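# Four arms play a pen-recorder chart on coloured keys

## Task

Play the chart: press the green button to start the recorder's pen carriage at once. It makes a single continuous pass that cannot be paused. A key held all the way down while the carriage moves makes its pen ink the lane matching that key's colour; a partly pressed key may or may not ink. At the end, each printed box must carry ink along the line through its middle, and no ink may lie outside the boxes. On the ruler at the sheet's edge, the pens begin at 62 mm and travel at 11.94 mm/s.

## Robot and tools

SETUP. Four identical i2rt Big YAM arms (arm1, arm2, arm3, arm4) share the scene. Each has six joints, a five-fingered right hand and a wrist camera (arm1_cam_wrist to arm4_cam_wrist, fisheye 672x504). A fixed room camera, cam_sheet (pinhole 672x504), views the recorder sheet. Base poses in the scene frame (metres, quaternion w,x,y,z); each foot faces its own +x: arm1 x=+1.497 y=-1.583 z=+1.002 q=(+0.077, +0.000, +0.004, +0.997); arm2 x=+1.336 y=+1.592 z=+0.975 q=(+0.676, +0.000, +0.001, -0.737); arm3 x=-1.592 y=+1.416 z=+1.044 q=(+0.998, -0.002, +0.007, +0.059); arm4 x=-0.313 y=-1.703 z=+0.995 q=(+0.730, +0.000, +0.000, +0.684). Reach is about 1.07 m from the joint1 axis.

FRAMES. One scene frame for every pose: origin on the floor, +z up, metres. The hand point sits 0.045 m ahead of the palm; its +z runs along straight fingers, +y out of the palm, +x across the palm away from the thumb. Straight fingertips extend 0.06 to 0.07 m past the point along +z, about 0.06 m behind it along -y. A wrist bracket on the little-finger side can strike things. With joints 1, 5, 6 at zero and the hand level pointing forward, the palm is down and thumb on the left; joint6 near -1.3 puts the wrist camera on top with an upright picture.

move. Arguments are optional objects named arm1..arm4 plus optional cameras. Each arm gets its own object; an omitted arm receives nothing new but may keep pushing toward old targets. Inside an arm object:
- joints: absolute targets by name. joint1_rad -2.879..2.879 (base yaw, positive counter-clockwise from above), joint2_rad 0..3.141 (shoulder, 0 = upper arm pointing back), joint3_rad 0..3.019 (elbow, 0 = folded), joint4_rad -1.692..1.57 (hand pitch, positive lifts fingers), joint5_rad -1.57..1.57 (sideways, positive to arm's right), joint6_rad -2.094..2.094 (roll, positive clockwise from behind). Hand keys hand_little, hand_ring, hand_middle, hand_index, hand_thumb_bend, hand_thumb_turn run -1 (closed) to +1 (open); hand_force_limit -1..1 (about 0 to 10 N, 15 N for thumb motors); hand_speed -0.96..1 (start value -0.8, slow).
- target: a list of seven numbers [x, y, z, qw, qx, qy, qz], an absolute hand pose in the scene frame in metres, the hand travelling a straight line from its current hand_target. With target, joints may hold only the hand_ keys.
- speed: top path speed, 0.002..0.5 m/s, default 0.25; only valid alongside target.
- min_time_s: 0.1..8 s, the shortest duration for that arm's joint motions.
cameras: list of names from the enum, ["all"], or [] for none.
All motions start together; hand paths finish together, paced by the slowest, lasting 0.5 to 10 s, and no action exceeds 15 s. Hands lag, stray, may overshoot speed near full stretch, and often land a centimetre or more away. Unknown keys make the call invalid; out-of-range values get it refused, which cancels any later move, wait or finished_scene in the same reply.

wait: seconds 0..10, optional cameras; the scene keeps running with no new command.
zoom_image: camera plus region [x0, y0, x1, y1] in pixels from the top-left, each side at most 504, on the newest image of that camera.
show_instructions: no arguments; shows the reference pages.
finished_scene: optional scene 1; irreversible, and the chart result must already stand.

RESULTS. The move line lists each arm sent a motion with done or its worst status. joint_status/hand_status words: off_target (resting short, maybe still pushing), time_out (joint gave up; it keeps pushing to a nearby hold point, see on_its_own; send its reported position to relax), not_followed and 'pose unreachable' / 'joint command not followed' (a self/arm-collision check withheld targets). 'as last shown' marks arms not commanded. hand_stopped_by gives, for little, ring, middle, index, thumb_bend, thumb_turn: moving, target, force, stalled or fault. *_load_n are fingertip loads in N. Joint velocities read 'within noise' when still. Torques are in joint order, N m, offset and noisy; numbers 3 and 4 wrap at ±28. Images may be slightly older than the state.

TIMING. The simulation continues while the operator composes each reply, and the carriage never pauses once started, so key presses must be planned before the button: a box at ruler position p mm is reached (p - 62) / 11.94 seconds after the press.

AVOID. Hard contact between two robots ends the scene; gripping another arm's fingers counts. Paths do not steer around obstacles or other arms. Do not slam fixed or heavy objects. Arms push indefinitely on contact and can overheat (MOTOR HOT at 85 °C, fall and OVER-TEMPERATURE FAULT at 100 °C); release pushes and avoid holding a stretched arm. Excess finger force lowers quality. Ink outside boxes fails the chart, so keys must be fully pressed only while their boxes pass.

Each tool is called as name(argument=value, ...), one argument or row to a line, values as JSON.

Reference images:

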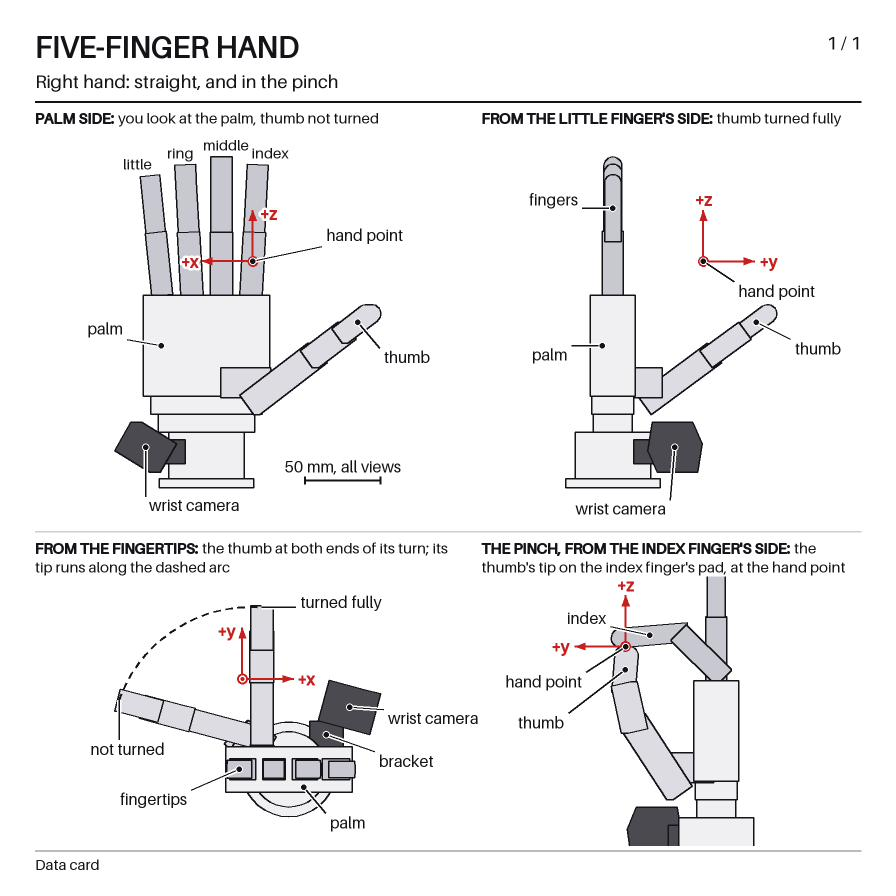

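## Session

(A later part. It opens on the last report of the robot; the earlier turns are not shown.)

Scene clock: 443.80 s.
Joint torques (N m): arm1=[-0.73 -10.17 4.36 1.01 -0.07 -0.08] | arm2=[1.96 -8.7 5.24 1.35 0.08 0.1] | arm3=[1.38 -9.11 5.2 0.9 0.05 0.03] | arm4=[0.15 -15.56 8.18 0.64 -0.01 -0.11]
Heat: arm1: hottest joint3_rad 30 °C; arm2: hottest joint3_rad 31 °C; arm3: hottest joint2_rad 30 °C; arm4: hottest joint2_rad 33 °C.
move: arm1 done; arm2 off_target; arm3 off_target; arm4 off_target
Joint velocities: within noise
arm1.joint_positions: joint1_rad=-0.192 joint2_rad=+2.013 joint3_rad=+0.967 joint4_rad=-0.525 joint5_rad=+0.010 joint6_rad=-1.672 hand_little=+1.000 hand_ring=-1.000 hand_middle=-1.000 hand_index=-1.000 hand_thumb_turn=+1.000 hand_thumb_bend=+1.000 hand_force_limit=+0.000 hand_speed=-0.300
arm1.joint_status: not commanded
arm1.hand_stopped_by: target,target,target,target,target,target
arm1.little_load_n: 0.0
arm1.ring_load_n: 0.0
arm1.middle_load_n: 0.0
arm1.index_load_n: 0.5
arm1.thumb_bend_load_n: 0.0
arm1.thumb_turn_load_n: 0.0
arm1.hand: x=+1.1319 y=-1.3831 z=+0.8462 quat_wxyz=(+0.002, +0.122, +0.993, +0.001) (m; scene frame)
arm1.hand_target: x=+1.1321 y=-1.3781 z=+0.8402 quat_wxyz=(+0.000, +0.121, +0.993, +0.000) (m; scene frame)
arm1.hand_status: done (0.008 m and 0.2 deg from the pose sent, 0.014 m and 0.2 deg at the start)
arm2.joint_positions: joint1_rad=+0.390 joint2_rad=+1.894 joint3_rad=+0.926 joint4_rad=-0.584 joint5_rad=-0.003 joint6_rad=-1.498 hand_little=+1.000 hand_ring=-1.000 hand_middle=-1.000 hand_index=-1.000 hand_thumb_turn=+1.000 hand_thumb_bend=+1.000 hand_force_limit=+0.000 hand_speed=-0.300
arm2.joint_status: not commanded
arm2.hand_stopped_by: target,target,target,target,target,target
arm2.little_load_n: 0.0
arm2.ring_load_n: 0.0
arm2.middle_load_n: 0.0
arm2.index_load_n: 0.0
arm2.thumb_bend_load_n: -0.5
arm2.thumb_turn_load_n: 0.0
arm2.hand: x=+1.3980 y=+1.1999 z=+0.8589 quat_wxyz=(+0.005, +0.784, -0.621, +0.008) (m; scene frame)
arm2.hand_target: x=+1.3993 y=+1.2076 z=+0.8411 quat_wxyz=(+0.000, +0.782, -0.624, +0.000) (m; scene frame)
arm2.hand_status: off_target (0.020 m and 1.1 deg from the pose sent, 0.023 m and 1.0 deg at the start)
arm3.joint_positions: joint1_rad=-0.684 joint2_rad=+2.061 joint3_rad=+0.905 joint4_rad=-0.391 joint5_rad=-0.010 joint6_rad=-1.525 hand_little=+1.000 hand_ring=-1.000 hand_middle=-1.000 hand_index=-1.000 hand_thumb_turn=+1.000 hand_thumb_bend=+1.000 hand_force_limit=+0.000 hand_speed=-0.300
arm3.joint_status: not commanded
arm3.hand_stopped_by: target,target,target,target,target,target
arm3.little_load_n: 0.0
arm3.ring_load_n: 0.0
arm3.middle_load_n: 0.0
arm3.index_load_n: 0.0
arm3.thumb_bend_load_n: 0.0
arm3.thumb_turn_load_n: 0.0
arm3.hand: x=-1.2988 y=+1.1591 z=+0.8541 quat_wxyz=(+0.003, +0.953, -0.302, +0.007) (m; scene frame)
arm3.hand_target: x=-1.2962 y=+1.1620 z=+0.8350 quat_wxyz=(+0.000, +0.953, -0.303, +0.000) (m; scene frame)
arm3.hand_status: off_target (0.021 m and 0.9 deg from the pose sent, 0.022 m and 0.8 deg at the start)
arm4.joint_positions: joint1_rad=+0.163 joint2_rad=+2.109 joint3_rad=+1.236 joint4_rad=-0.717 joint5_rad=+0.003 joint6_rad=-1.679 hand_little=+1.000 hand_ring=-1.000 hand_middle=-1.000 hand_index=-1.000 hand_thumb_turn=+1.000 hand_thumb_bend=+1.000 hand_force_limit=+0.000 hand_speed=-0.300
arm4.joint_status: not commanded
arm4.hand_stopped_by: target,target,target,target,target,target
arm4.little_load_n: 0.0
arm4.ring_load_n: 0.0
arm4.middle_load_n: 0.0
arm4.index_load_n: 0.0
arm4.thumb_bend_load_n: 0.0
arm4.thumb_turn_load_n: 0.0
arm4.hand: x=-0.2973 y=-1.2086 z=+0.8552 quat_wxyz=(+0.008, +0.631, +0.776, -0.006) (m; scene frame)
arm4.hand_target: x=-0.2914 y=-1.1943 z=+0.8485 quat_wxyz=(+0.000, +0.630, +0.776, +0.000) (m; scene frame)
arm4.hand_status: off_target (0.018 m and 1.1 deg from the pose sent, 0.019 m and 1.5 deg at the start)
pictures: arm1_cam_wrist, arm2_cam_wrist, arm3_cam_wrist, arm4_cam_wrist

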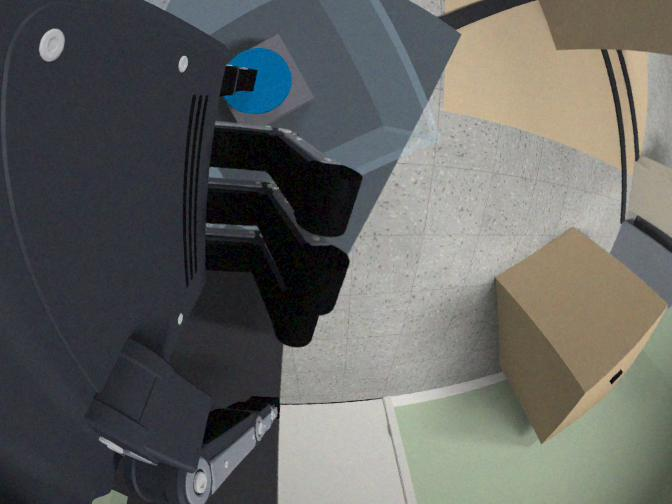

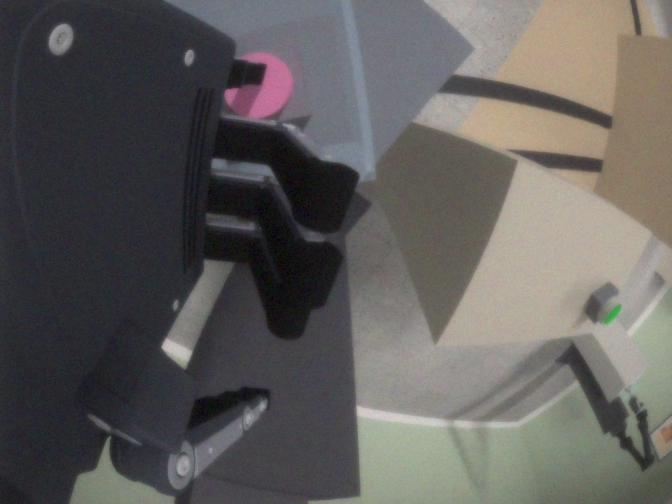

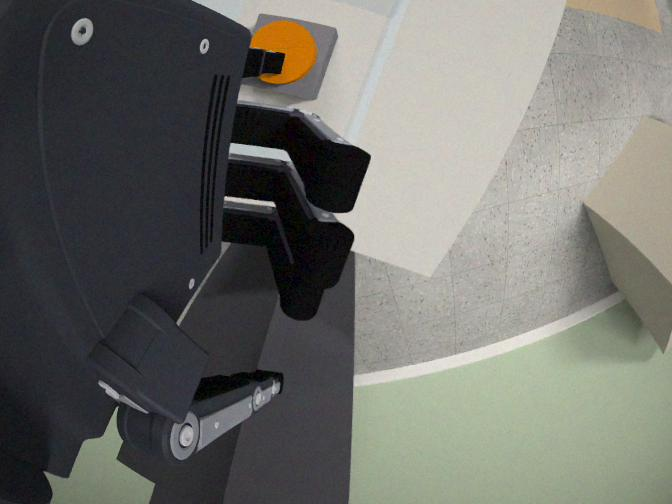

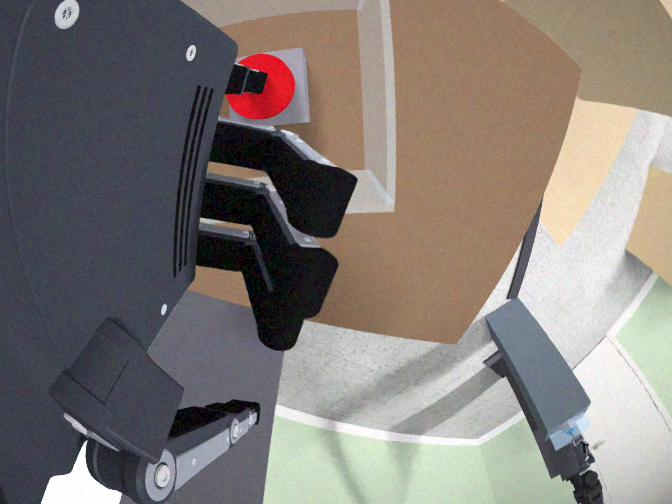

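move(
  arm1={"target":[1.132,-1.378,0.832,0,0.1210,0.9926,0],"speed":0.08},
  arm2={"target":[1.3996,1.209,0.834,0,0.7818,-0.6235,0],"speed":0.08},
  arm3={"target":[-1.2955,1.1615,0.828,0,0.9531,-0.3026,0],"speed":0.08},
  arm4={"target":[-0.2915,-1.1937,0.842,0,0.6303,0.7764,0],"speed":0.08},
  cameras=[],
)

move(
  arm1={"target":[1.132,-1.378,0.824,0,0.1210,0.9926,0],"speed":0.08},
  arm2={"target":[1.3996,1.209,0.828,0,0.7818,-0.6235,0],"speed":0.08},
  arm3={"target":[-1.2955,1.1615,0.822,0,0.9531,-0.3026,0],"speed":0.08},
  arm4={"target":[-0.2915,-1.1937,0.836,0,0.6303,0.7764,0],"speed":0.08},
  cameras=["arm1_cam_wrist","arm2_cam_wrist","arm3_cam_wrist","arm4_cam_wrist"],
)

zoom_image(
  camera="arm1_cam_wrist",
  region=[200, 0, 440, 180],
)

zoom_image(
  camera="arm2_cam_wrist",
  region=[200, 0, 440, 180],
)

zoom_image(
  camera="arm3_cam_wrist",
  region=[200, 0, 440, 180],
)

zoom_image(
  camera="arm4_cam_wrist",
  region=[200, 0, 440, 180],
)

Scene clock: 461.27 s.
Joint torques (N m): arm1=[-0.62 -9.23 4.41 1.28 -0.07 -0.09] | arm2=[2.02 -7.71 5.05 1.73 0.07 0.09] | arm3=[1.73 -8.76 5.41 1.47 -0.03 0.08] | arm4=[0.09 -15.09 8.16 0.81 -0.01 -0.11]
Heat: arm1: hottest joint3_rad 30 °C; arm2: hottest joint3_rad 31 °C; arm3: hottest joint3_rad 30 °C; arm4: hottest joint2_rad 33 °C.
move: arm1 off_target; arm2 off_target; arm3 off_target; arm4 off_target
Joint velocities: within noise
arm1.joint_positions: joint1_rad=-0.192 joint2_rad=+2.020 joint3_rad=+0.967 joint4_rad=-0.513 joint5_rad=+0.010 joint6_rad=-1.672 hand_little=+1.000 hand_ring=-1.000 hand_middle=-1.000 hand_index=-1.000 hand_thumb_turn=+1.000 hand_thumb_bend=+1.000 hand_force_limit=+0.000 hand_speed=-0.300
arm1.joint_status: not commanded
arm1.hand_stopped_by: target,target,target,target,target,target
arm1.little_load_n: 0.0
arm1.ring_load_n: 0.5
arm1.middle_load_n: 0.0
arm1.index_load_n: 0.0
arm1.thumb_bend_load_n: 0.0
arm1.thumb_turn_load_n: 0.0
arm1.hand: x=+1.1307 y=-1.3827 z=+0.8434 quat_wxyz=(-0.001, +0.122, +0.993, +0.001) (m; scene frame)
arm1.hand_target: x=+1.1321 y=-1.3782 z=+0.8324 quat_wxyz=(+0.000, +0.121, +0.993, +0.000) (m; scene frame)
arm1.hand_status: off_target (0.012 m and 0.2 deg from the pose sent, 0.015 m and 0.2 deg at the start)
arm2.joint_positions: joint1_rad=+0.391 joint2_rad=+1.894 joint3_rad=+0.922 joint4_rad=-0.575 joint5_rad=-0.003 joint6_rad=-1.496 hand_little=+1.000 hand_ring=-1.000 hand_middle=-1.000 hand_index=-1.000 hand_thumb_turn=+1.000 hand_thumb_bend=+1.000 hand_force_limit=+0.000 hand_speed=-0.300
arm2.joint_status: not commanded
arm2.hand_stopped_by: target,target,target,target,target,target
arm2.little_load_n: -0.5
arm2.ring_load_n: 0.0
arm2.middle_load_n: 0.0
arm2.index_load_n: 0.0
arm2.thumb_bend_load_n: 0.0
arm2.thumb_turn_load_n: 0.0
arm2.hand: x=+1.3982 y=+1.2006 z=+0.8578 quat_wxyz=(+0.006, +0.784, -0.621, +0.009) (m; scene frame)
arm2.hand_target: x=+1.3993 y=+1.2099 z=+0.8357 quat_wxyz=(+0.000, +0.782, -0.623, +0.000) (m; scene frame)
arm2.hand_status: off_target (0.025 m and 1.3 deg from the pose sent, 0.026 m and 1.1 deg at the start)
arm3.joint_positions: joint1_rad=-0.684 joint2_rad=+2.062 joint3_rad=+0.905 joint4_rad=-0.389 joint5_rad=-0.010 joint6_rad=-1.525 hand_little=+1.000 hand_ring=-1.000 hand_middle=-1.000 hand_index=-1.000 hand_thumb_turn=+1.000 hand_thumb_bend=+1.000 hand_force_limit=+0.000 hand_speed=-0.300
arm3.joint_status: not commanded
arm3.hand_stopped_by: target,target,target,target,target,target
arm3.little_load_n: -0.5
arm3.ring_load_n: 0.5
arm3.middle_load_n: 0.0
arm3.index_load_n: 0.0
arm3.thumb_bend_load_n: 0.0
arm3.thumb_turn_load_n: 0.0
arm3.hand: x=-1.2988 y=+1.1591 z=+0.8536 quat_wxyz=(+0.003, +0.953, -0.302, +0.007) (m; scene frame)
arm3.hand_target: x=-1.2967 y=+1.1623 z=+0.8296 quat_wxyz=(+0.000, +0.953, -0.303, +0.000) (m; scene frame)
arm3.hand_status: off_target (0.026 m and 0.9 deg from the pose sent, 0.026 m and 0.8 deg at the start)
arm4.joint_positions: joint1_rad=+0.163 joint2_rad=+2.116 joint3_rad=+1.236 joint4_rad=-0.710 joint5_rad=+0.003 joint6_rad=-1.679 hand_little=+1.000 hand_ring=-1.000 hand_middle=-1.000 hand_index=-1.000 hand_thumb_turn=+1.000 hand_thumb_bend=+1.000 hand_force_limit=+0.000 hand_speed=-0.300
arm4.joint_status: not commanded
arm4.hand_stopped_by: target,target,target,target,target,target
arm4.little_load_n: 0.0
arm4.ring_load_n: 0.0
arm4.middle_load_n: 0.0
arm4.index_load_n: 0.5
arm4.thumb_bend_load_n: 0.0
arm4.thumb_turn_load_n: 0.0
arm4.hand: x=-0.2973 y=-1.2086 z=+0.8518 quat_wxyz=(+0.008, +0.631, +0.776, -0.006) (m; scene frame)
arm4.hand_target: x=-0.2914 y=-1.1944 z=+0.8425 quat_wxyz=(+0.000, +0.630, +0.776, +0.000) (m; scene frame)
arm4.hand_status: off_target (0.019 m and 1.1 deg from the pose sent, 0.021 m and 1.1 deg at the start)
pictures: none
No camera images: "cameras" was empty.

Scene clock: 462.23 s.
Joint torques (N m): arm1=[-0.73 -8.23 4.48 1.52 -0.07 -0.08] | arm2=[1.9 -6.59 5.12 2.09 0.07 0.09] | arm3=[0.85 -7.24 5.45 1.78 0.01 0.07] | arm4=[0.21 -14.51 8.03 0.87 -0.01 -0.11]
Heat: arm1: hottest joint3_rad 30 °C; arm2: hottest joint3_rad 31 °C; arm3: hottest joint3_rad 30 °C; arm4: hottest joint2_rad 33 °C.
move: arm1 off_target; arm2 off_target; arm3 off_target; arm4 off_target
Joint velocities: within noise
arm1.joint_positions: joint1_rad=-0.193 joint2_rad=+2.026 joint3_rad=+0.967 joint4_rad=-0.501 joint5_rad=+0.010 joint6_rad=-1.672 hand_little=+1.000 hand_ring=-1.000 hand_middle=-1.000 hand_index=-1.000 hand_thumb_turn=+1.000 hand_thumb_bend=+1.000 hand_force_limit=+0.000 hand_speed=-0.300
arm1.joint_status: not commanded
arm1.hand_stopped_by: target,target,target,target,target,target
arm1.little_load_n: 0.0
arm1.ring_load_n: 0.0
arm1.middle_load_n: 0.0
arm1.index_load_n: 0.0
arm1.thumb_bend_load_n: 0.0
arm1.thumb_turn_load_n: 0.0
arm1.hand: x=+1.1294 y=-1.3821 z=+0.8406 quat_wxyz=(-0.004, +0.122, +0.993, +0.002) (m; scene frame)
arm1.hand_target: x=+1.1325 y=-1.3783 z=+0.8247 quat_wxyz=(+0.000, +0.121, +0.993, +0.000) (m; scene frame)
arm1.hand_status: off_target (0.017 m and 0.5 deg from the pose sent, 0.020 m and 0.2 deg at the start)
arm2.joint_positions: joint1_rad=+0.391 joint2_rad=+1.894 joint3_rad=+0.919 joint4_rad=-0.571 joint5_rad=-0.003 joint6_rad=-1.495 hand_little=+1.000 hand_ring=-1.000 hand_middle=-1.000 hand_index=-1.000 hand_thumb_turn=+1.000 hand_thumb_bend=+1.000 hand_force_limit=+0.000 hand_speed=-0.300
arm2.joint_status: not commanded
arm2.hand_stopped_by: target,target,target,target,target,target
arm2.little_load_n: -0.5
arm2.ring_load_n: 0.0
arm2.middle_load_n: 0.0
arm2.index_load_n: 0.5
arm2.thumb_bend_load_n: 0.0
arm2.thumb_turn_load_n: 0.0
arm2.hand: x=+1.3981 y=+1.2008 z=+0.8571 quat_wxyz=(+0.006, +0.783, -0.621, +0.010) (m; scene frame)
arm2.hand_target: x=+1.3991 y=+1.2105 z=+0.8303 quat_wxyz=(+0.000, +0.782, -0.624, +0.000) (m; scene frame)
arm2.hand_status: off_target (0.030 m and 1.4 deg from the pose sent, 0.031 m and 1.3 deg at the start)
arm3.joint_positions: joint1_rad=-0.684 joint2_rad=+2.063 joint3_rad=+0.905 joint4_rad=-0.387 joint5_rad=-0.010 joint6_rad=-1.524 hand_little=+1.000 hand_ring=-1.000 hand_middle=-1.000 hand_index=-1.000 hand_thumb_turn=+1.000 hand_thumb_bend=+1.000 hand_force_limit=+0.000 hand_speed=-0.300
arm3.joint_status: not commanded
arm3.hand_stopped_by: target,target,target,target,target,target
arm3.little_load_n: 0.0
arm3.ring_load_n: 0.0
arm3.middle_load_n: 0.0
arm3.index_load_n: 0.0
arm3.thumb_bend_load_n: 0.0
arm3.thumb_turn_load_n: 0.0
arm3.hand: x=-1.2985 y=+1.1591 z=+0.8533 quat_wxyz=(+0.003, +0.953, -0.302, +0.008) (m; scene frame)
arm3.hand_target: x=-1.2970 y=+1.1626 z=+0.8244 quat_wxyz=(+0.000, +0.953, -0.303, +0.000) (m; scene frame)
arm3.hand_status: off_target (0.032 m and 0.9 deg from the pose sent, 0.032 m and 0.9 deg at the start)
arm4.joint_positions: joint1_rad=+0.163 joint2_rad=+2.119 joint3_rad=+1.238 joint4_rad=-0.699 joint5_rad=+0.003 joint6_rad=-1.680 hand_little=+1.000 hand_ring=-1.000 hand_middle=-1.000 hand_index=-1.000 hand_thumb_turn=+1.000 hand_thumb_bend=+1.000 hand_force_limit=+0.000 hand_speed=-0.300
arm4.joint_status: not commanded
arm4.hand_stopped_by: target,target,target,target,target,target
arm4.little_load_n: 0.0
arm4.ring_load_n: 0.0
arm4.middle_load_n: 0.0
arm4.index_load_n: 0.5
arm4.thumb_bend_load_n: 0.0
arm4.thumb_turn_load_n: 0.0
arm4.hand: x=-0.2976 y=-1.2054 z=+0.8505 quat_wxyz=(+0.004, +0.630, +0.776, -0.003) (m; scene frame)
arm4.hand_target: x=-0.2915 y=-1.1945 z=+0.8366 quat_wxyz=(+0.000, +0.630, +0.776, +0.000) (m; scene frame)
arm4.hand_status: off_target (0.020 m and 0.6 deg from the pose sent, 0.023 m and 1.1 deg at the start)
pictures: arm1_cam_wrist, arm2_cam_wrist, arm3_cam_wrist, arm4_cam_wrist

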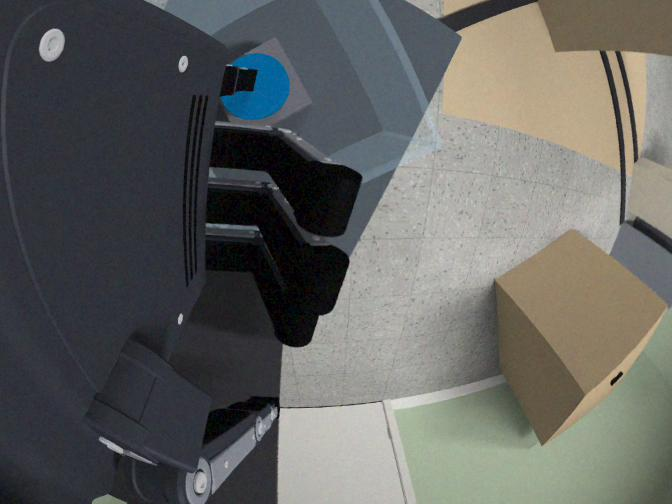

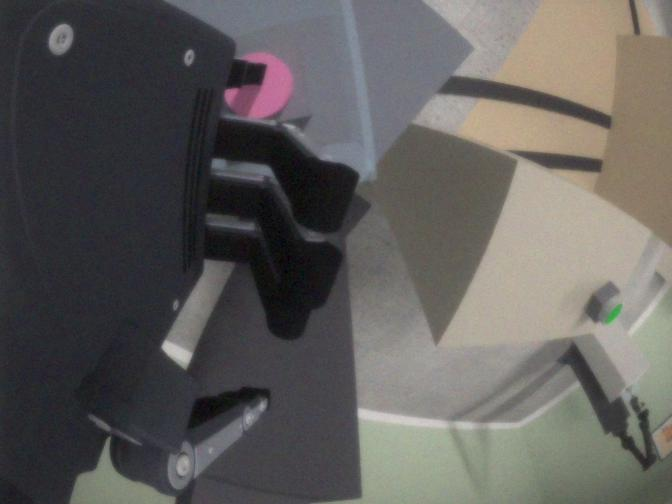

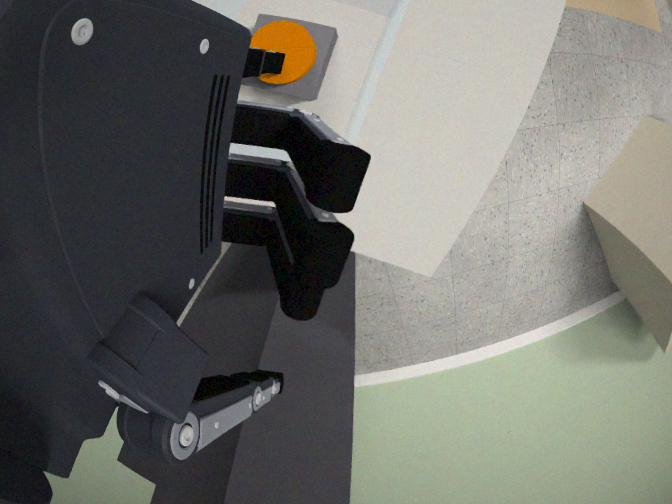

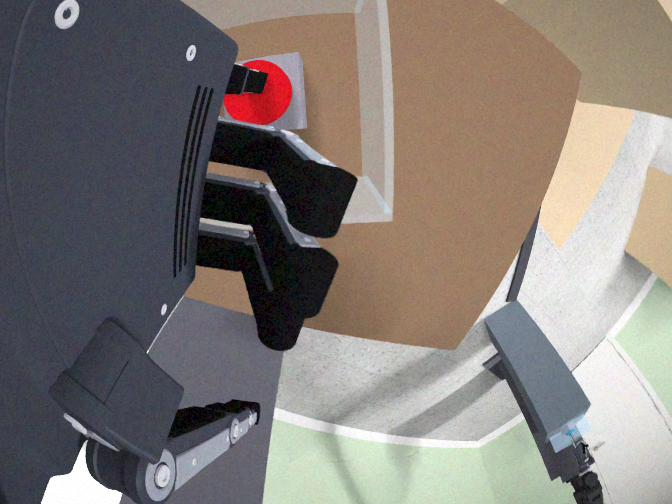

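Scaled by 2.100 from the camera's 672x504 image, which has a finer 960x720 frame.

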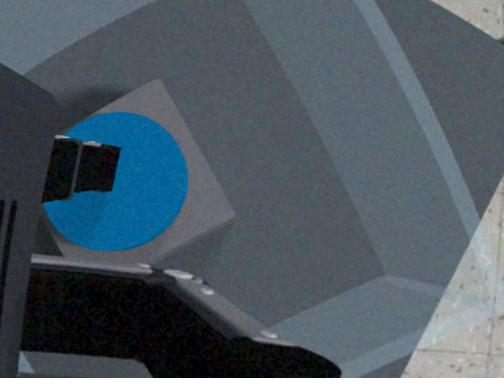

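Scaled by 2.100 from the camera's 672x504 image, which has a finer 960x720 frame.

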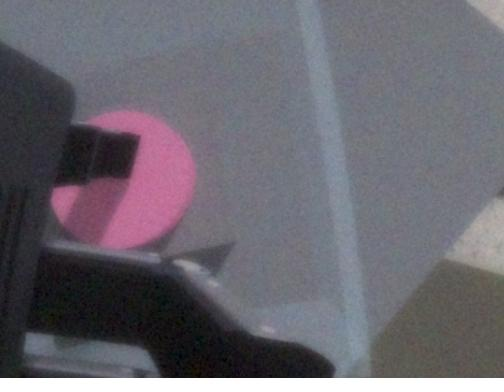

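Scaled by 2.100 from the camera's 672x504 image, which has a finer 960x720 frame.

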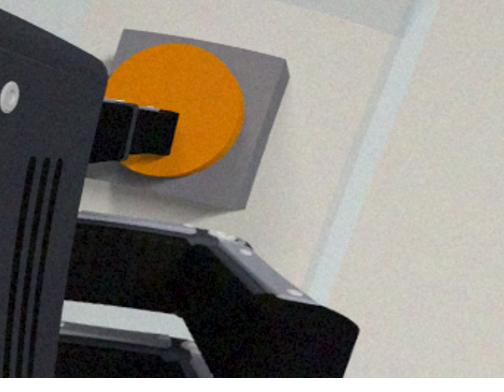

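Scaled by 2.100 from the camera's 672x504 image, which has a finer 960x720 frame.

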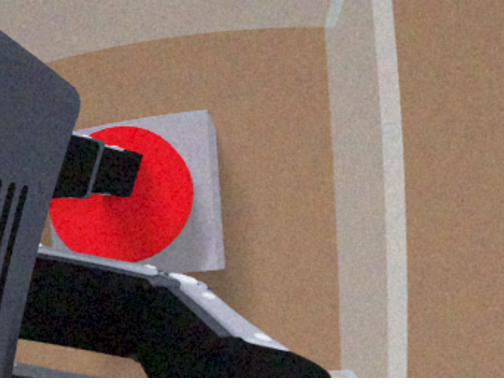

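move(
  arm1={"target":[1.132,-1.378,0.816,0,0.1210,0.9926,0],"speed":0.08},
  arm2={"target":[1.3996,1.209,0.820,0,0.7818,-0.6235,0],"speed":0.08},
  arm4={"target":[-0.2935,-1.1977,0.828,0,0.6303,0.7764,0],"speed":0.08},
  cameras=[],
)

move(
  arm1={"target":[1.132,-1.378,0.808,0,0.1210,0.9926,0],"speed":0.08},
  arm4={"target":[-0.2935,-1.1977,0.820,0,0.6303,0.7764,0],"speed":0.08},
  cameras=[],
)

move(
  arm1={"target":[1.132,-1.378,0.800,0,0.1210,0.9926,0],"speed":0.08},
  arm4={"target":[-0.2935,-1.1977,0.812,0,0.6303,0.7764,0],"speed":0.08},
  cameras=["arm1_cam_wrist","arm2_cam_wrist","arm3_cam_wrist","arm4_cam_wrist"],
)

zoom_image(
  camera="arm1_cam_wrist",
  region=[200, 0, 440, 180],
)

zoom_image(
  camera="arm2_cam_wrist",
  region=[200, 0, 440, 180],
)

zoom_image(
  camera="arm4_cam_wrist",
  region=[200, 0, 440, 180],
)

Scene clock: 476.47 s.
Joint torques (N m): arm1=[-0.62 -7 4.55 2 -0.08 -0.08] | arm2=[2.02 -5.07 5.2 2.55 0.07 0.09] | arm3=[0.91 -7.47 5.48 1.77 0.03 0.08] | arm4=[0.5 -14.15 6.91 0.9 -0.01 -0.07]
Heat: arm1: hottest joint3_rad 30 °C; arm2: hottest joint3_rad 31 °C; arm3: hottest joint3_rad 30 °C; arm4: hottest joint2_rad 32 °C.
move: arm1 off_target; arm2 off_target; arm4 off_target
Joint velocities: within noise
arm1.joint_positions: joint1_rad=-0.193 joint2_rad=+2.028 joint3_rad=+0.967 joint4_rad=-0.494 joint5_rad=+0.010 joint6_rad=-1.672 hand_little=+1.000 hand_ring=-1.000 hand_middle=-1.000 hand_index=-1.000 hand_thumb_turn=+1.000 hand_thumb_bend=+1.000 hand_force_limit=+0.000 hand_speed=-0.300
arm1.joint_status: not commanded
arm1.hand_stopped_by: target,target,target,target,target,target
arm1.little_load_n: -0.5
arm1.ring_load_n: 0.0
arm1.middle_load_n: 0.0
arm1.index_load_n: 0.0
arm1.thumb_bend_load_n: 0.0
arm1.thumb_turn_load_n: 0.0
arm1.hand: x=+1.1282 y=-1.3817 z=+0.8397 quat_wxyz=(-0.006, +0.122, +0.993, +0.003) (m; scene frame)
arm1.hand_target: x=+1.1330 y=-1.3786 z=+0.8174 quat_wxyz=(+0.000, +0.121, +0.993, +0.000) (m; scene frame)
arm1.hand_status: off_target (0.024 m and 0.8 deg from the pose sent, 0.025 m and 0.5 deg at the start)
arm2.joint_positions: joint1_rad=+0.391 joint2_rad=+1.894 joint3_rad=+0.916 joint4_rad=-0.564 joint5_rad=-0.003 joint6_rad=-1.495 hand_little=+1.000 hand_ring=-1.000 hand_middle=-1.000 hand_index=-1.000 hand_thumb_turn=+1.000 hand_thumb_bend=+1.000 hand_force_limit=+0.000 hand_speed=-0.300
arm2.joint_status: not commanded
arm2.hand_stopped_by: target,target,target,target,target,target
arm2.little_load_n: -0.5
arm2.ring_load_n: 0.0
arm2.middle_load_n: 0.0
arm2.index_load_n: 0.0
arm2.thumb_bend_load_n: 0.0
arm2.thumb_turn_load_n: 0.0
arm2.hand: x=+1.3981 y=+1.2009 z=+0.8564 quat_wxyz=(+0.007, +0.783, -0.621, +0.012) (m; scene frame)
arm2.hand_target: x=+1.3989 y=+1.2113 z=+0.8235 quat_wxyz=(+0.000, +0.782, -0.623, +0.000) (m; scene frame)
arm2.hand_status: off_target (0.037 m and 1.6 deg from the pose sent, 0.038 m and 1.4 deg at the start)
arm3: as last shown
arm4.joint_positions: joint1_rad=+0.163 joint2_rad=+2.121 joint3_rad=+1.238 joint4_rad=-0.678 joint5_rad=+0.003 joint6_rad=-1.680 hand_little=+1.000 hand_ring=-1.000 hand_middle=-1.000 hand_index=-1.000 hand_thumb_turn=+1.000 hand_thumb_bend=+1.000 hand_force_limit=+0.000 hand_speed=-0.300
arm4.joint_status: not commanded
arm4.hand_stopped_by: target,target,target,target,target,target
arm4.little_load_n: 0.0
arm4.ring_load_n: 0.0
arm4.middle_load_n: 0.0
arm4.index_load_n: 0.0
arm4.thumb_bend_load_n: 0.0
arm4.thumb_turn_load_n: 0.0
arm4.hand: x=-0.2981 y=-1.2004 z=+0.8489 quat_wxyz=(-0.003, +0.630, +0.776, +0.004) (m; scene frame)
arm4.hand_target: x=-0.2935 y=-1.1988 z=+0.8287 quat_wxyz=(+0.000, +0.630, +0.776, +0.000) (m; scene frame)
arm4.hand_status: off_target (0.022 m and 0.5 deg from the pose sent, 0.024 m and 0.6 deg at the start)
pictures: none
No camera images: "cameras" was empty.

Scene clock: 477.43 s.
Joint torques (N m): arm1=[-0.62 -5.83 4.62 2.14 -0.08 -0.07] | arm2=[1.96 -5.07 5.2 2.52 0.07 0.09] | arm3=[1.14 -7.06 5.53 1.85 0.01 0.08] | arm4=[0.5 -12.98 6.91 0.99 -0.01 -0.07]
Heat: arm1: hottest joint3_rad 30 °C; arm2: hottest joint3_rad 31 °C; arm3: hottest joint3_rad 30 °C; arm4: hottest joint2_rad 32 °C.
move: arm1 off_target; arm4 off_target
Joint velocities: within noise
arm1.joint_positions: joint1_rad=-0.193 joint2_rad=+2.031 joint3_rad=+0.967 joint4_rad=-0.480 joint5_rad=+0.010 joint6_rad=-1.672 hand_little=+1.000 hand_ring=-1.000 hand_middle=-1.000 hand_index=-1.000 hand_thumb_turn=+1.000 hand_thumb_bend=+1.000 hand_force_limit=+0.000 hand_speed=-0.300
arm1.joint_status: not commanded
arm1.hand_stopped_by: target,target,target,target,target,target
arm1.little_load_n: 0.0
arm1.ring_load_n: 0.0
arm1.middle_load_n: 0.0
arm1.index_load_n: 0.0
arm1.thumb_bend_load_n: 0.0
arm1.thumb_turn_load_n: 0.0
arm1.hand: x=+1.1253 y=-1.3806 z=+0.8383 quat_wxyz=(-0.012, +0.122, +0.992, +0.004) (m; scene frame)
arm1.hand_target: x=+1.1336 y=-1.3790 z=+0.8102 quat_wxyz=(+0.000, +0.121, +0.993, +0.000) (m; scene frame)
arm1.hand_status: off_target (0.031 m and 1.4 deg from the pose sent, 0.032 m and 0.8 deg at the start)
arm2, arm3: as last shown
arm3.ring_load_n: 0.5
arm4.joint_positions: joint1_rad=+0.163 joint2_rad=+2.123 joint3_rad=+1.238 joint4_rad=-0.665 joint5_rad=+0.003 joint6_rad=-1.680 hand_little=+1.000 hand_ring=-1.000 hand_middle=-1.000 hand_index=-1.000 hand_thumb_turn=+1.000 hand_thumb_bend=+1.000 hand_force_limit=+0.000 hand_speed=-0.300
arm4.joint_status: not commanded
arm4.hand_stopped_by: target,target,target,target,target,target
arm4.little_load_n: 0.5
arm4.ring_load_n: 0.0
arm4.middle_load_n: 0.0
arm4.index_load_n: 0.0
arm4.thumb_bend_load_n: 0.0
arm4.thumb_turn_load_n: 0.0
arm4.hand: x=-0.2984 y=-1.1975 z=+0.8475 quat_wxyz=(-0.006, +0.630, +0.776, +0.008) (m; scene frame)
arm4.hand_target: x=-0.2935 y=-1.1992 z=+0.8211 quat_wxyz=(+0.000, +0.630, +0.776, +0.000) (m; scene frame)
arm4.hand_status: off_target (0.028 m and 1.2 deg from the pose sent, 0.029 m and 0.6 deg at the start)
pictures: none
No camera images: "cameras" was empty.

Scene clock: 478.40 s.
Joint torques (N m): arm1=[-0.62 -4.78 4.7 2.15 -0.09 -0.08] | arm2=[1.9 -5.07 5.23 2.54 0.07 0.09] | arm3=[1.44 -7.36 5.55 1.85 -0.03 0.08] | arm4=[0.38 -12.04 6.86 1.26 -0.02 -0.07]
Heat: arm1: hottest joint3_rad 30 °C; arm2: hottest joint3_rad 31 °C; arm3: hottest joint3_rad 30 °C; arm4: hottest joint2_rad 32 °C.
move: arm1 off_target; arm4 off_target
Joint velocities: within noise
arm1.joint_positions: joint1_rad=-0.193 joint2_rad=+2.034 joint3_rad=+0.967 joint4_rad=-0.463 joint5_rad=+0.010 joint6_rad=-1.672 hand_little=+1.000 hand_ring=-1.000 hand_middle=-1.000 hand_index=-1.000 hand_thumb_turn=+1.000 hand_thumb_bend=+1.000 hand_force_limit=+0.000 hand_speed=-0.300
arm1.joint_status: not commanded
arm1.hand_stopped_by: target,target,target,target,target,target
arm1.little_load_n: 0.0
arm1.ring_load_n: 0.0
arm1.middle_load_n: 0.0
arm1.index_load_n: 0.0
arm1.thumb_bend_load_n: 0.0
arm1.thumb_turn_load_n: 0.0
arm1.hand: x=+1.1219 y=-1.3794 z=+0.8369 quat_wxyz=(-0.019, +0.122, +0.992, +0.005) (m; scene frame)
arm1.hand_target: x=+1.1342 y=-1.3794 z=+0.8032 quat_wxyz=(+0.000, +0.121, +0.993, +0.000) (m; scene frame)
arm1.hand_status: off_target (0.038 m and 2.2 deg from the pose sent, 0.039 m and 1.5 deg at the start)
arm2, arm3: as last shown
arm2.thumb_bend_load_n: -0.5
arm3.ring_load_n: 0.0
arm3.thumb_bend_load_n: -0.5
arm4.joint_positions: joint1_rad=+0.163 joint2_rad=+2.125 joint3_rad=+1.238 joint4_rad=-0.657 joint5_rad=+0.003 joint6_rad=-1.680 hand_little=+1.000 hand_ring=-1.000 hand_middle=-1.000 hand_index=-1.000 hand_thumb_turn=+1.000 hand_thumb_bend=+1.000 hand_force_limit=+0.000 hand_speed=-0.300
arm4.joint_status: not commanded
arm4.hand_stopped_by: target,target,target,target,target,target
arm4.little_load_n: 0.0
arm4.ring_load_n: 0.0
arm4.middle_load_n: 0.0
arm4.index_load_n: 0.0
arm4.thumb_bend_load_n: 0.0
arm4.thumb_turn_load_n: 0.0
arm4.hand: x=-0.2986 y=-1.1958 z=+0.8466 quat_wxyz=(-0.009, +0.630, +0.776, +0.010) (m; scene frame)
arm4.hand_target: x=-0.2936 y=-1.1999 z=+0.8139 quat_wxyz=(+0.000, +0.630, +0.776, +0.000) (m; scene frame)
arm4.hand_status: off_target (0.035 m and 1.5 deg from the pose sent, 0.036 m and 1.2 deg at the start)
pictures: arm1_cam_wrist, arm2_cam_wrist, arm3_cam_wrist, arm4_cam_wrist

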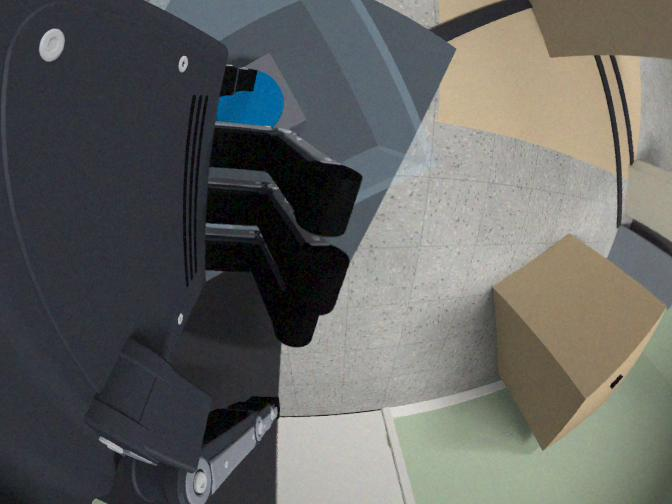

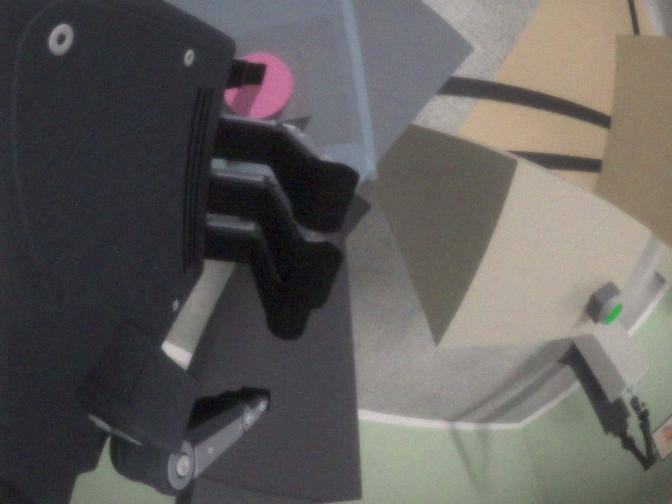

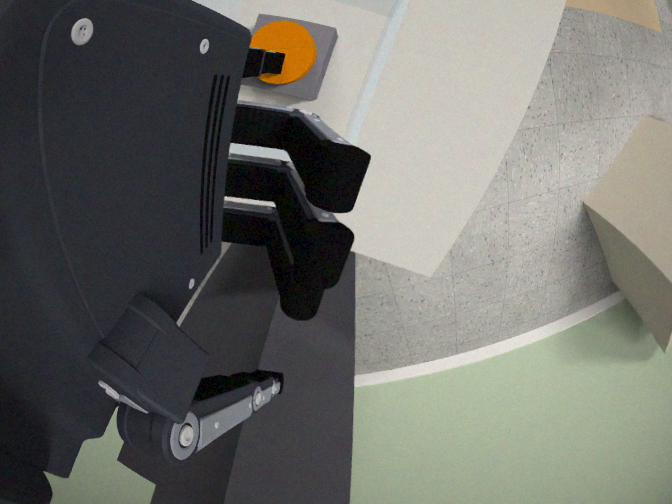

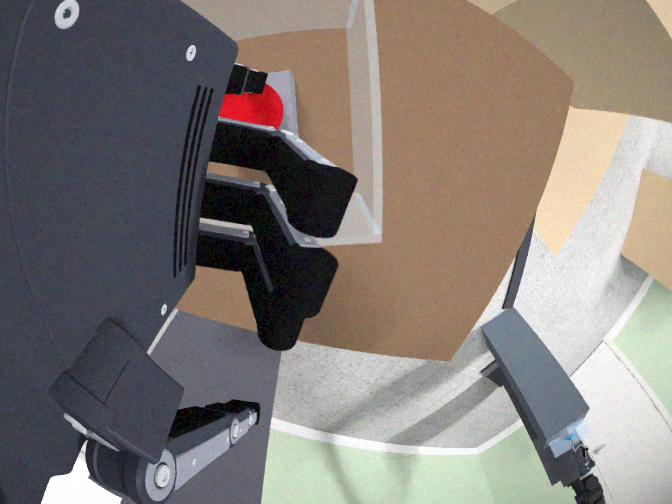

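Scaled by 2.100 from the camera's 672x504 image, which has a finer 960x720 frame.

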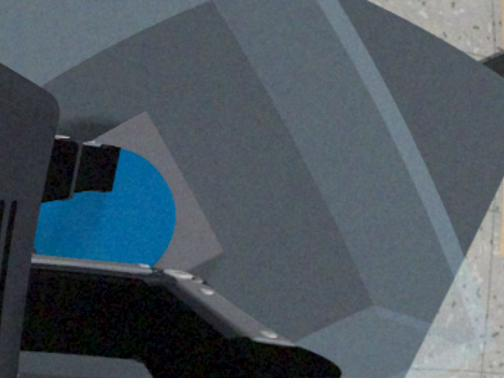

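Scaled by 2.100 from the camera's 672x504 image, which has a finer 960x720 frame.

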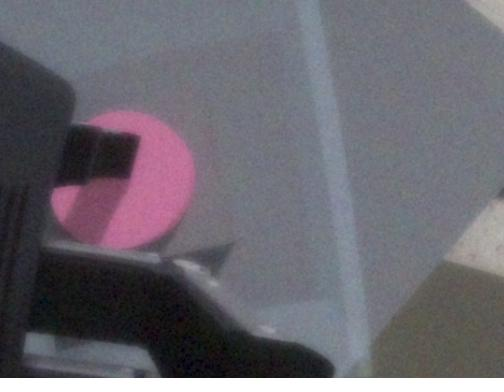

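Scaled by 2.100 from the camera's 672x504 image, which has a finer 960x720 frame.

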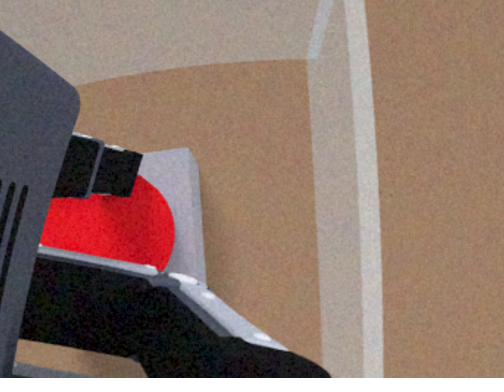

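wait(
  seconds=0,
  cameras=["cam_sheet"],
)

zoom_image(
  camera="cam_sheet",
  region=[320, 280, 480, 400],
)

Scene clock: 495.23 s.
Joint torques (N m): arm1=[-0.62 -4.84 4.71 2.13 -0.09 -0.08] | arm2=[2.02 -5.13 5.22 2.54 0.07 0.08] | arm3=[1.55 -7.18 5.46 1.87 0.03 0.04] | arm4=[0.44 -11.93 6.87 1.26 0 -0.07]
Heat: arm1: hottest joint3_rad 30 °C; arm2: hottest joint3_rad 31 °C; arm3: hottest joint3_rad 30 °C; arm4: hottest joint2_rad 32 °C.
Joint velocities: within noise
arm1.joint_positions: joint1_rad=-0.193 joint2_rad=+2.034 joint3_rad=+0.967 joint4_rad=-0.463 joint5_rad=+0.010 joint6_rad=-1.672 hand_little=+1.000 hand_ring=-1.000 hand_middle=-1.000 hand_index=-1.000 hand_thumb_turn=+1.000 hand_thumb_bend=+1.000 hand_force_limit=+0.000 hand_speed=-0.300
arm1.joint_status: not commanded
arm1.hand_stopped_by: target,target,target,target,target,target
arm1.little_load_n: 0.0
arm1.ring_load_n: 0.0
arm1.middle_load_n: 0.0
arm1.index_load_n: 0.0
arm1.thumb_bend_load_n: 0.0
arm1.thumb_turn_load_n: 0.0
arm1.hand: x=+1.1219 y=-1.3794 z=+0.8369 quat_wxyz=(-0.019, +0.122, +0.992, +0.005) (m; scene frame)
arm1.hand_target: x=+1.1342 y=-1.3794 z=+0.8032 quat_wxyz=(+0.000, +0.121, +0.993, +0.000) (m; scene frame)
arm1.hand_status: off_target (0.038 m and 2.2 deg from the pose sent, 0.039 m and 1.5 deg at the start)
arm2.joint_positions: joint1_rad=+0.391 joint2_rad=+1.894 joint3_rad=+0.916 joint4_rad=-0.564 joint5_rad=-0.003 joint6_rad=-1.495 hand_little=+1.000 hand_ring=-1.000 hand_middle=-1.000 hand_index=-1.000 hand_thumb_turn=+1.000 hand_thumb_bend=+1.000 hand_force_limit=+0.000 hand_speed=-0.300
arm2.joint_status: not commanded
arm2.hand_stopped_by: target,target,target,target,target,target
arm2.little_load_n: -0.5
arm2.ring_load_n: 0.0
arm2.middle_load_n: 0.0
arm2.index_load_n: 0.0
arm2.thumb_bend_load_n: 0.0
arm2.thumb_turn_load_n: 0.0
arm2.hand: x=+1.3981 y=+1.2009 z=+0.8564 quat_wxyz=(+0.007, +0.783, -0.621, +0.012) (m; scene frame)
arm2.hand_target: x=+1.3989 y=+1.2113 z=+0.8235 quat_wxyz=(+0.000, +0.782, -0.623, +0.000) (m; scene frame)
arm2.hand_status: not commanded
arm3.joint_positions: joint1_rad=-0.684 joint2_rad=+2.063 joint3_rad=+0.905 joint4_rad=-0.387 joint5_rad=-0.010 joint6_rad=-1.524 hand_little=+1.000 hand_ring=-1.000 hand_middle=-1.000 hand_index=-1.000 hand_thumb_turn=+1.000 hand_thumb_bend=+1.000 hand_force_limit=+0.000 hand_speed=-0.300
arm3.joint_status: not commanded
arm3.hand_stopped_by: target,target,target,target,target,target
arm3.little_load_n: -0.5
arm3.ring_load_n: 0.0
arm3.middle_load_n: 0.0
arm3.index_load_n: 0.0
arm3.thumb_bend_load_n: 0.0
arm3.thumb_turn_load_n: 0.0
arm3.hand: x=-1.2985 y=+1.1591 z=+0.8533 quat_wxyz=(+0.003, +0.953, -0.302, +0.008) (m; scene frame)
arm3.hand_target: x=-1.2970 y=+1.1626 z=+0.8244 quat_wxyz=(+0.000, +0.953, -0.303, +0.000) (m; scene frame)
arm3.hand_status: not commanded
arm4.joint_positions: joint1_rad=+0.163 joint2_rad=+2.125 joint3_rad=+1.238 joint4_rad=-0.657 joint5_rad=+0.003 joint6_rad=-1.680 hand_little=+1.000 hand_ring=-1.000 hand_middle=-1.000 hand_index=-1.000 hand_thumb_turn=+1.000 hand_thumb_bend=+1.000 hand_force_limit=+0.000 hand_speed=-0.300
arm4.joint_status: not commanded
arm4.hand_stopped_by: target,target,target,target,target,target
arm4.little_load_n: 0.0
arm4.ring_load_n: 0.0
arm4.middle_load_n: 0.0
arm4.index_load_n: 0.0
arm4.thumb_bend_load_n: 0.0
arm4.thumb_turn_load_n: 0.0
arm4.hand: x=-0.2986 y=-1.1958 z=+0.8466 quat_wxyz=(-0.009, +0.630, +0.776, +0.010) (m; scene frame)
arm4.hand_target: x=-0.2936 y=-1.1999 z=+0.8139 quat_wxyz=(+0.000, +0.630, +0.776, +0.000) (m; scene frame)
arm4.hand_status: off_target (0.035 m and 1.5 deg from the pose sent, 0.036 m and 1.2 deg at the start)
pictures: cam_sheet

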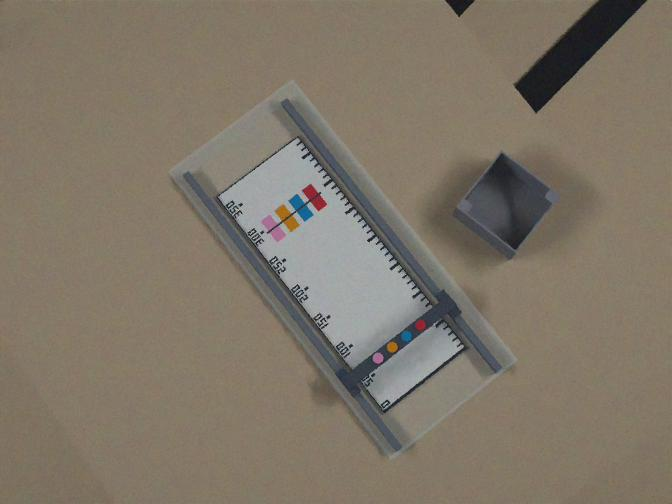

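Scaled by 3.150.

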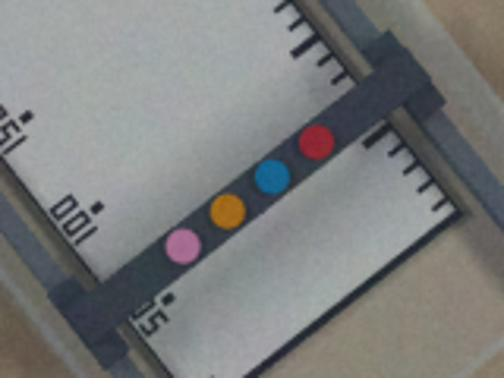

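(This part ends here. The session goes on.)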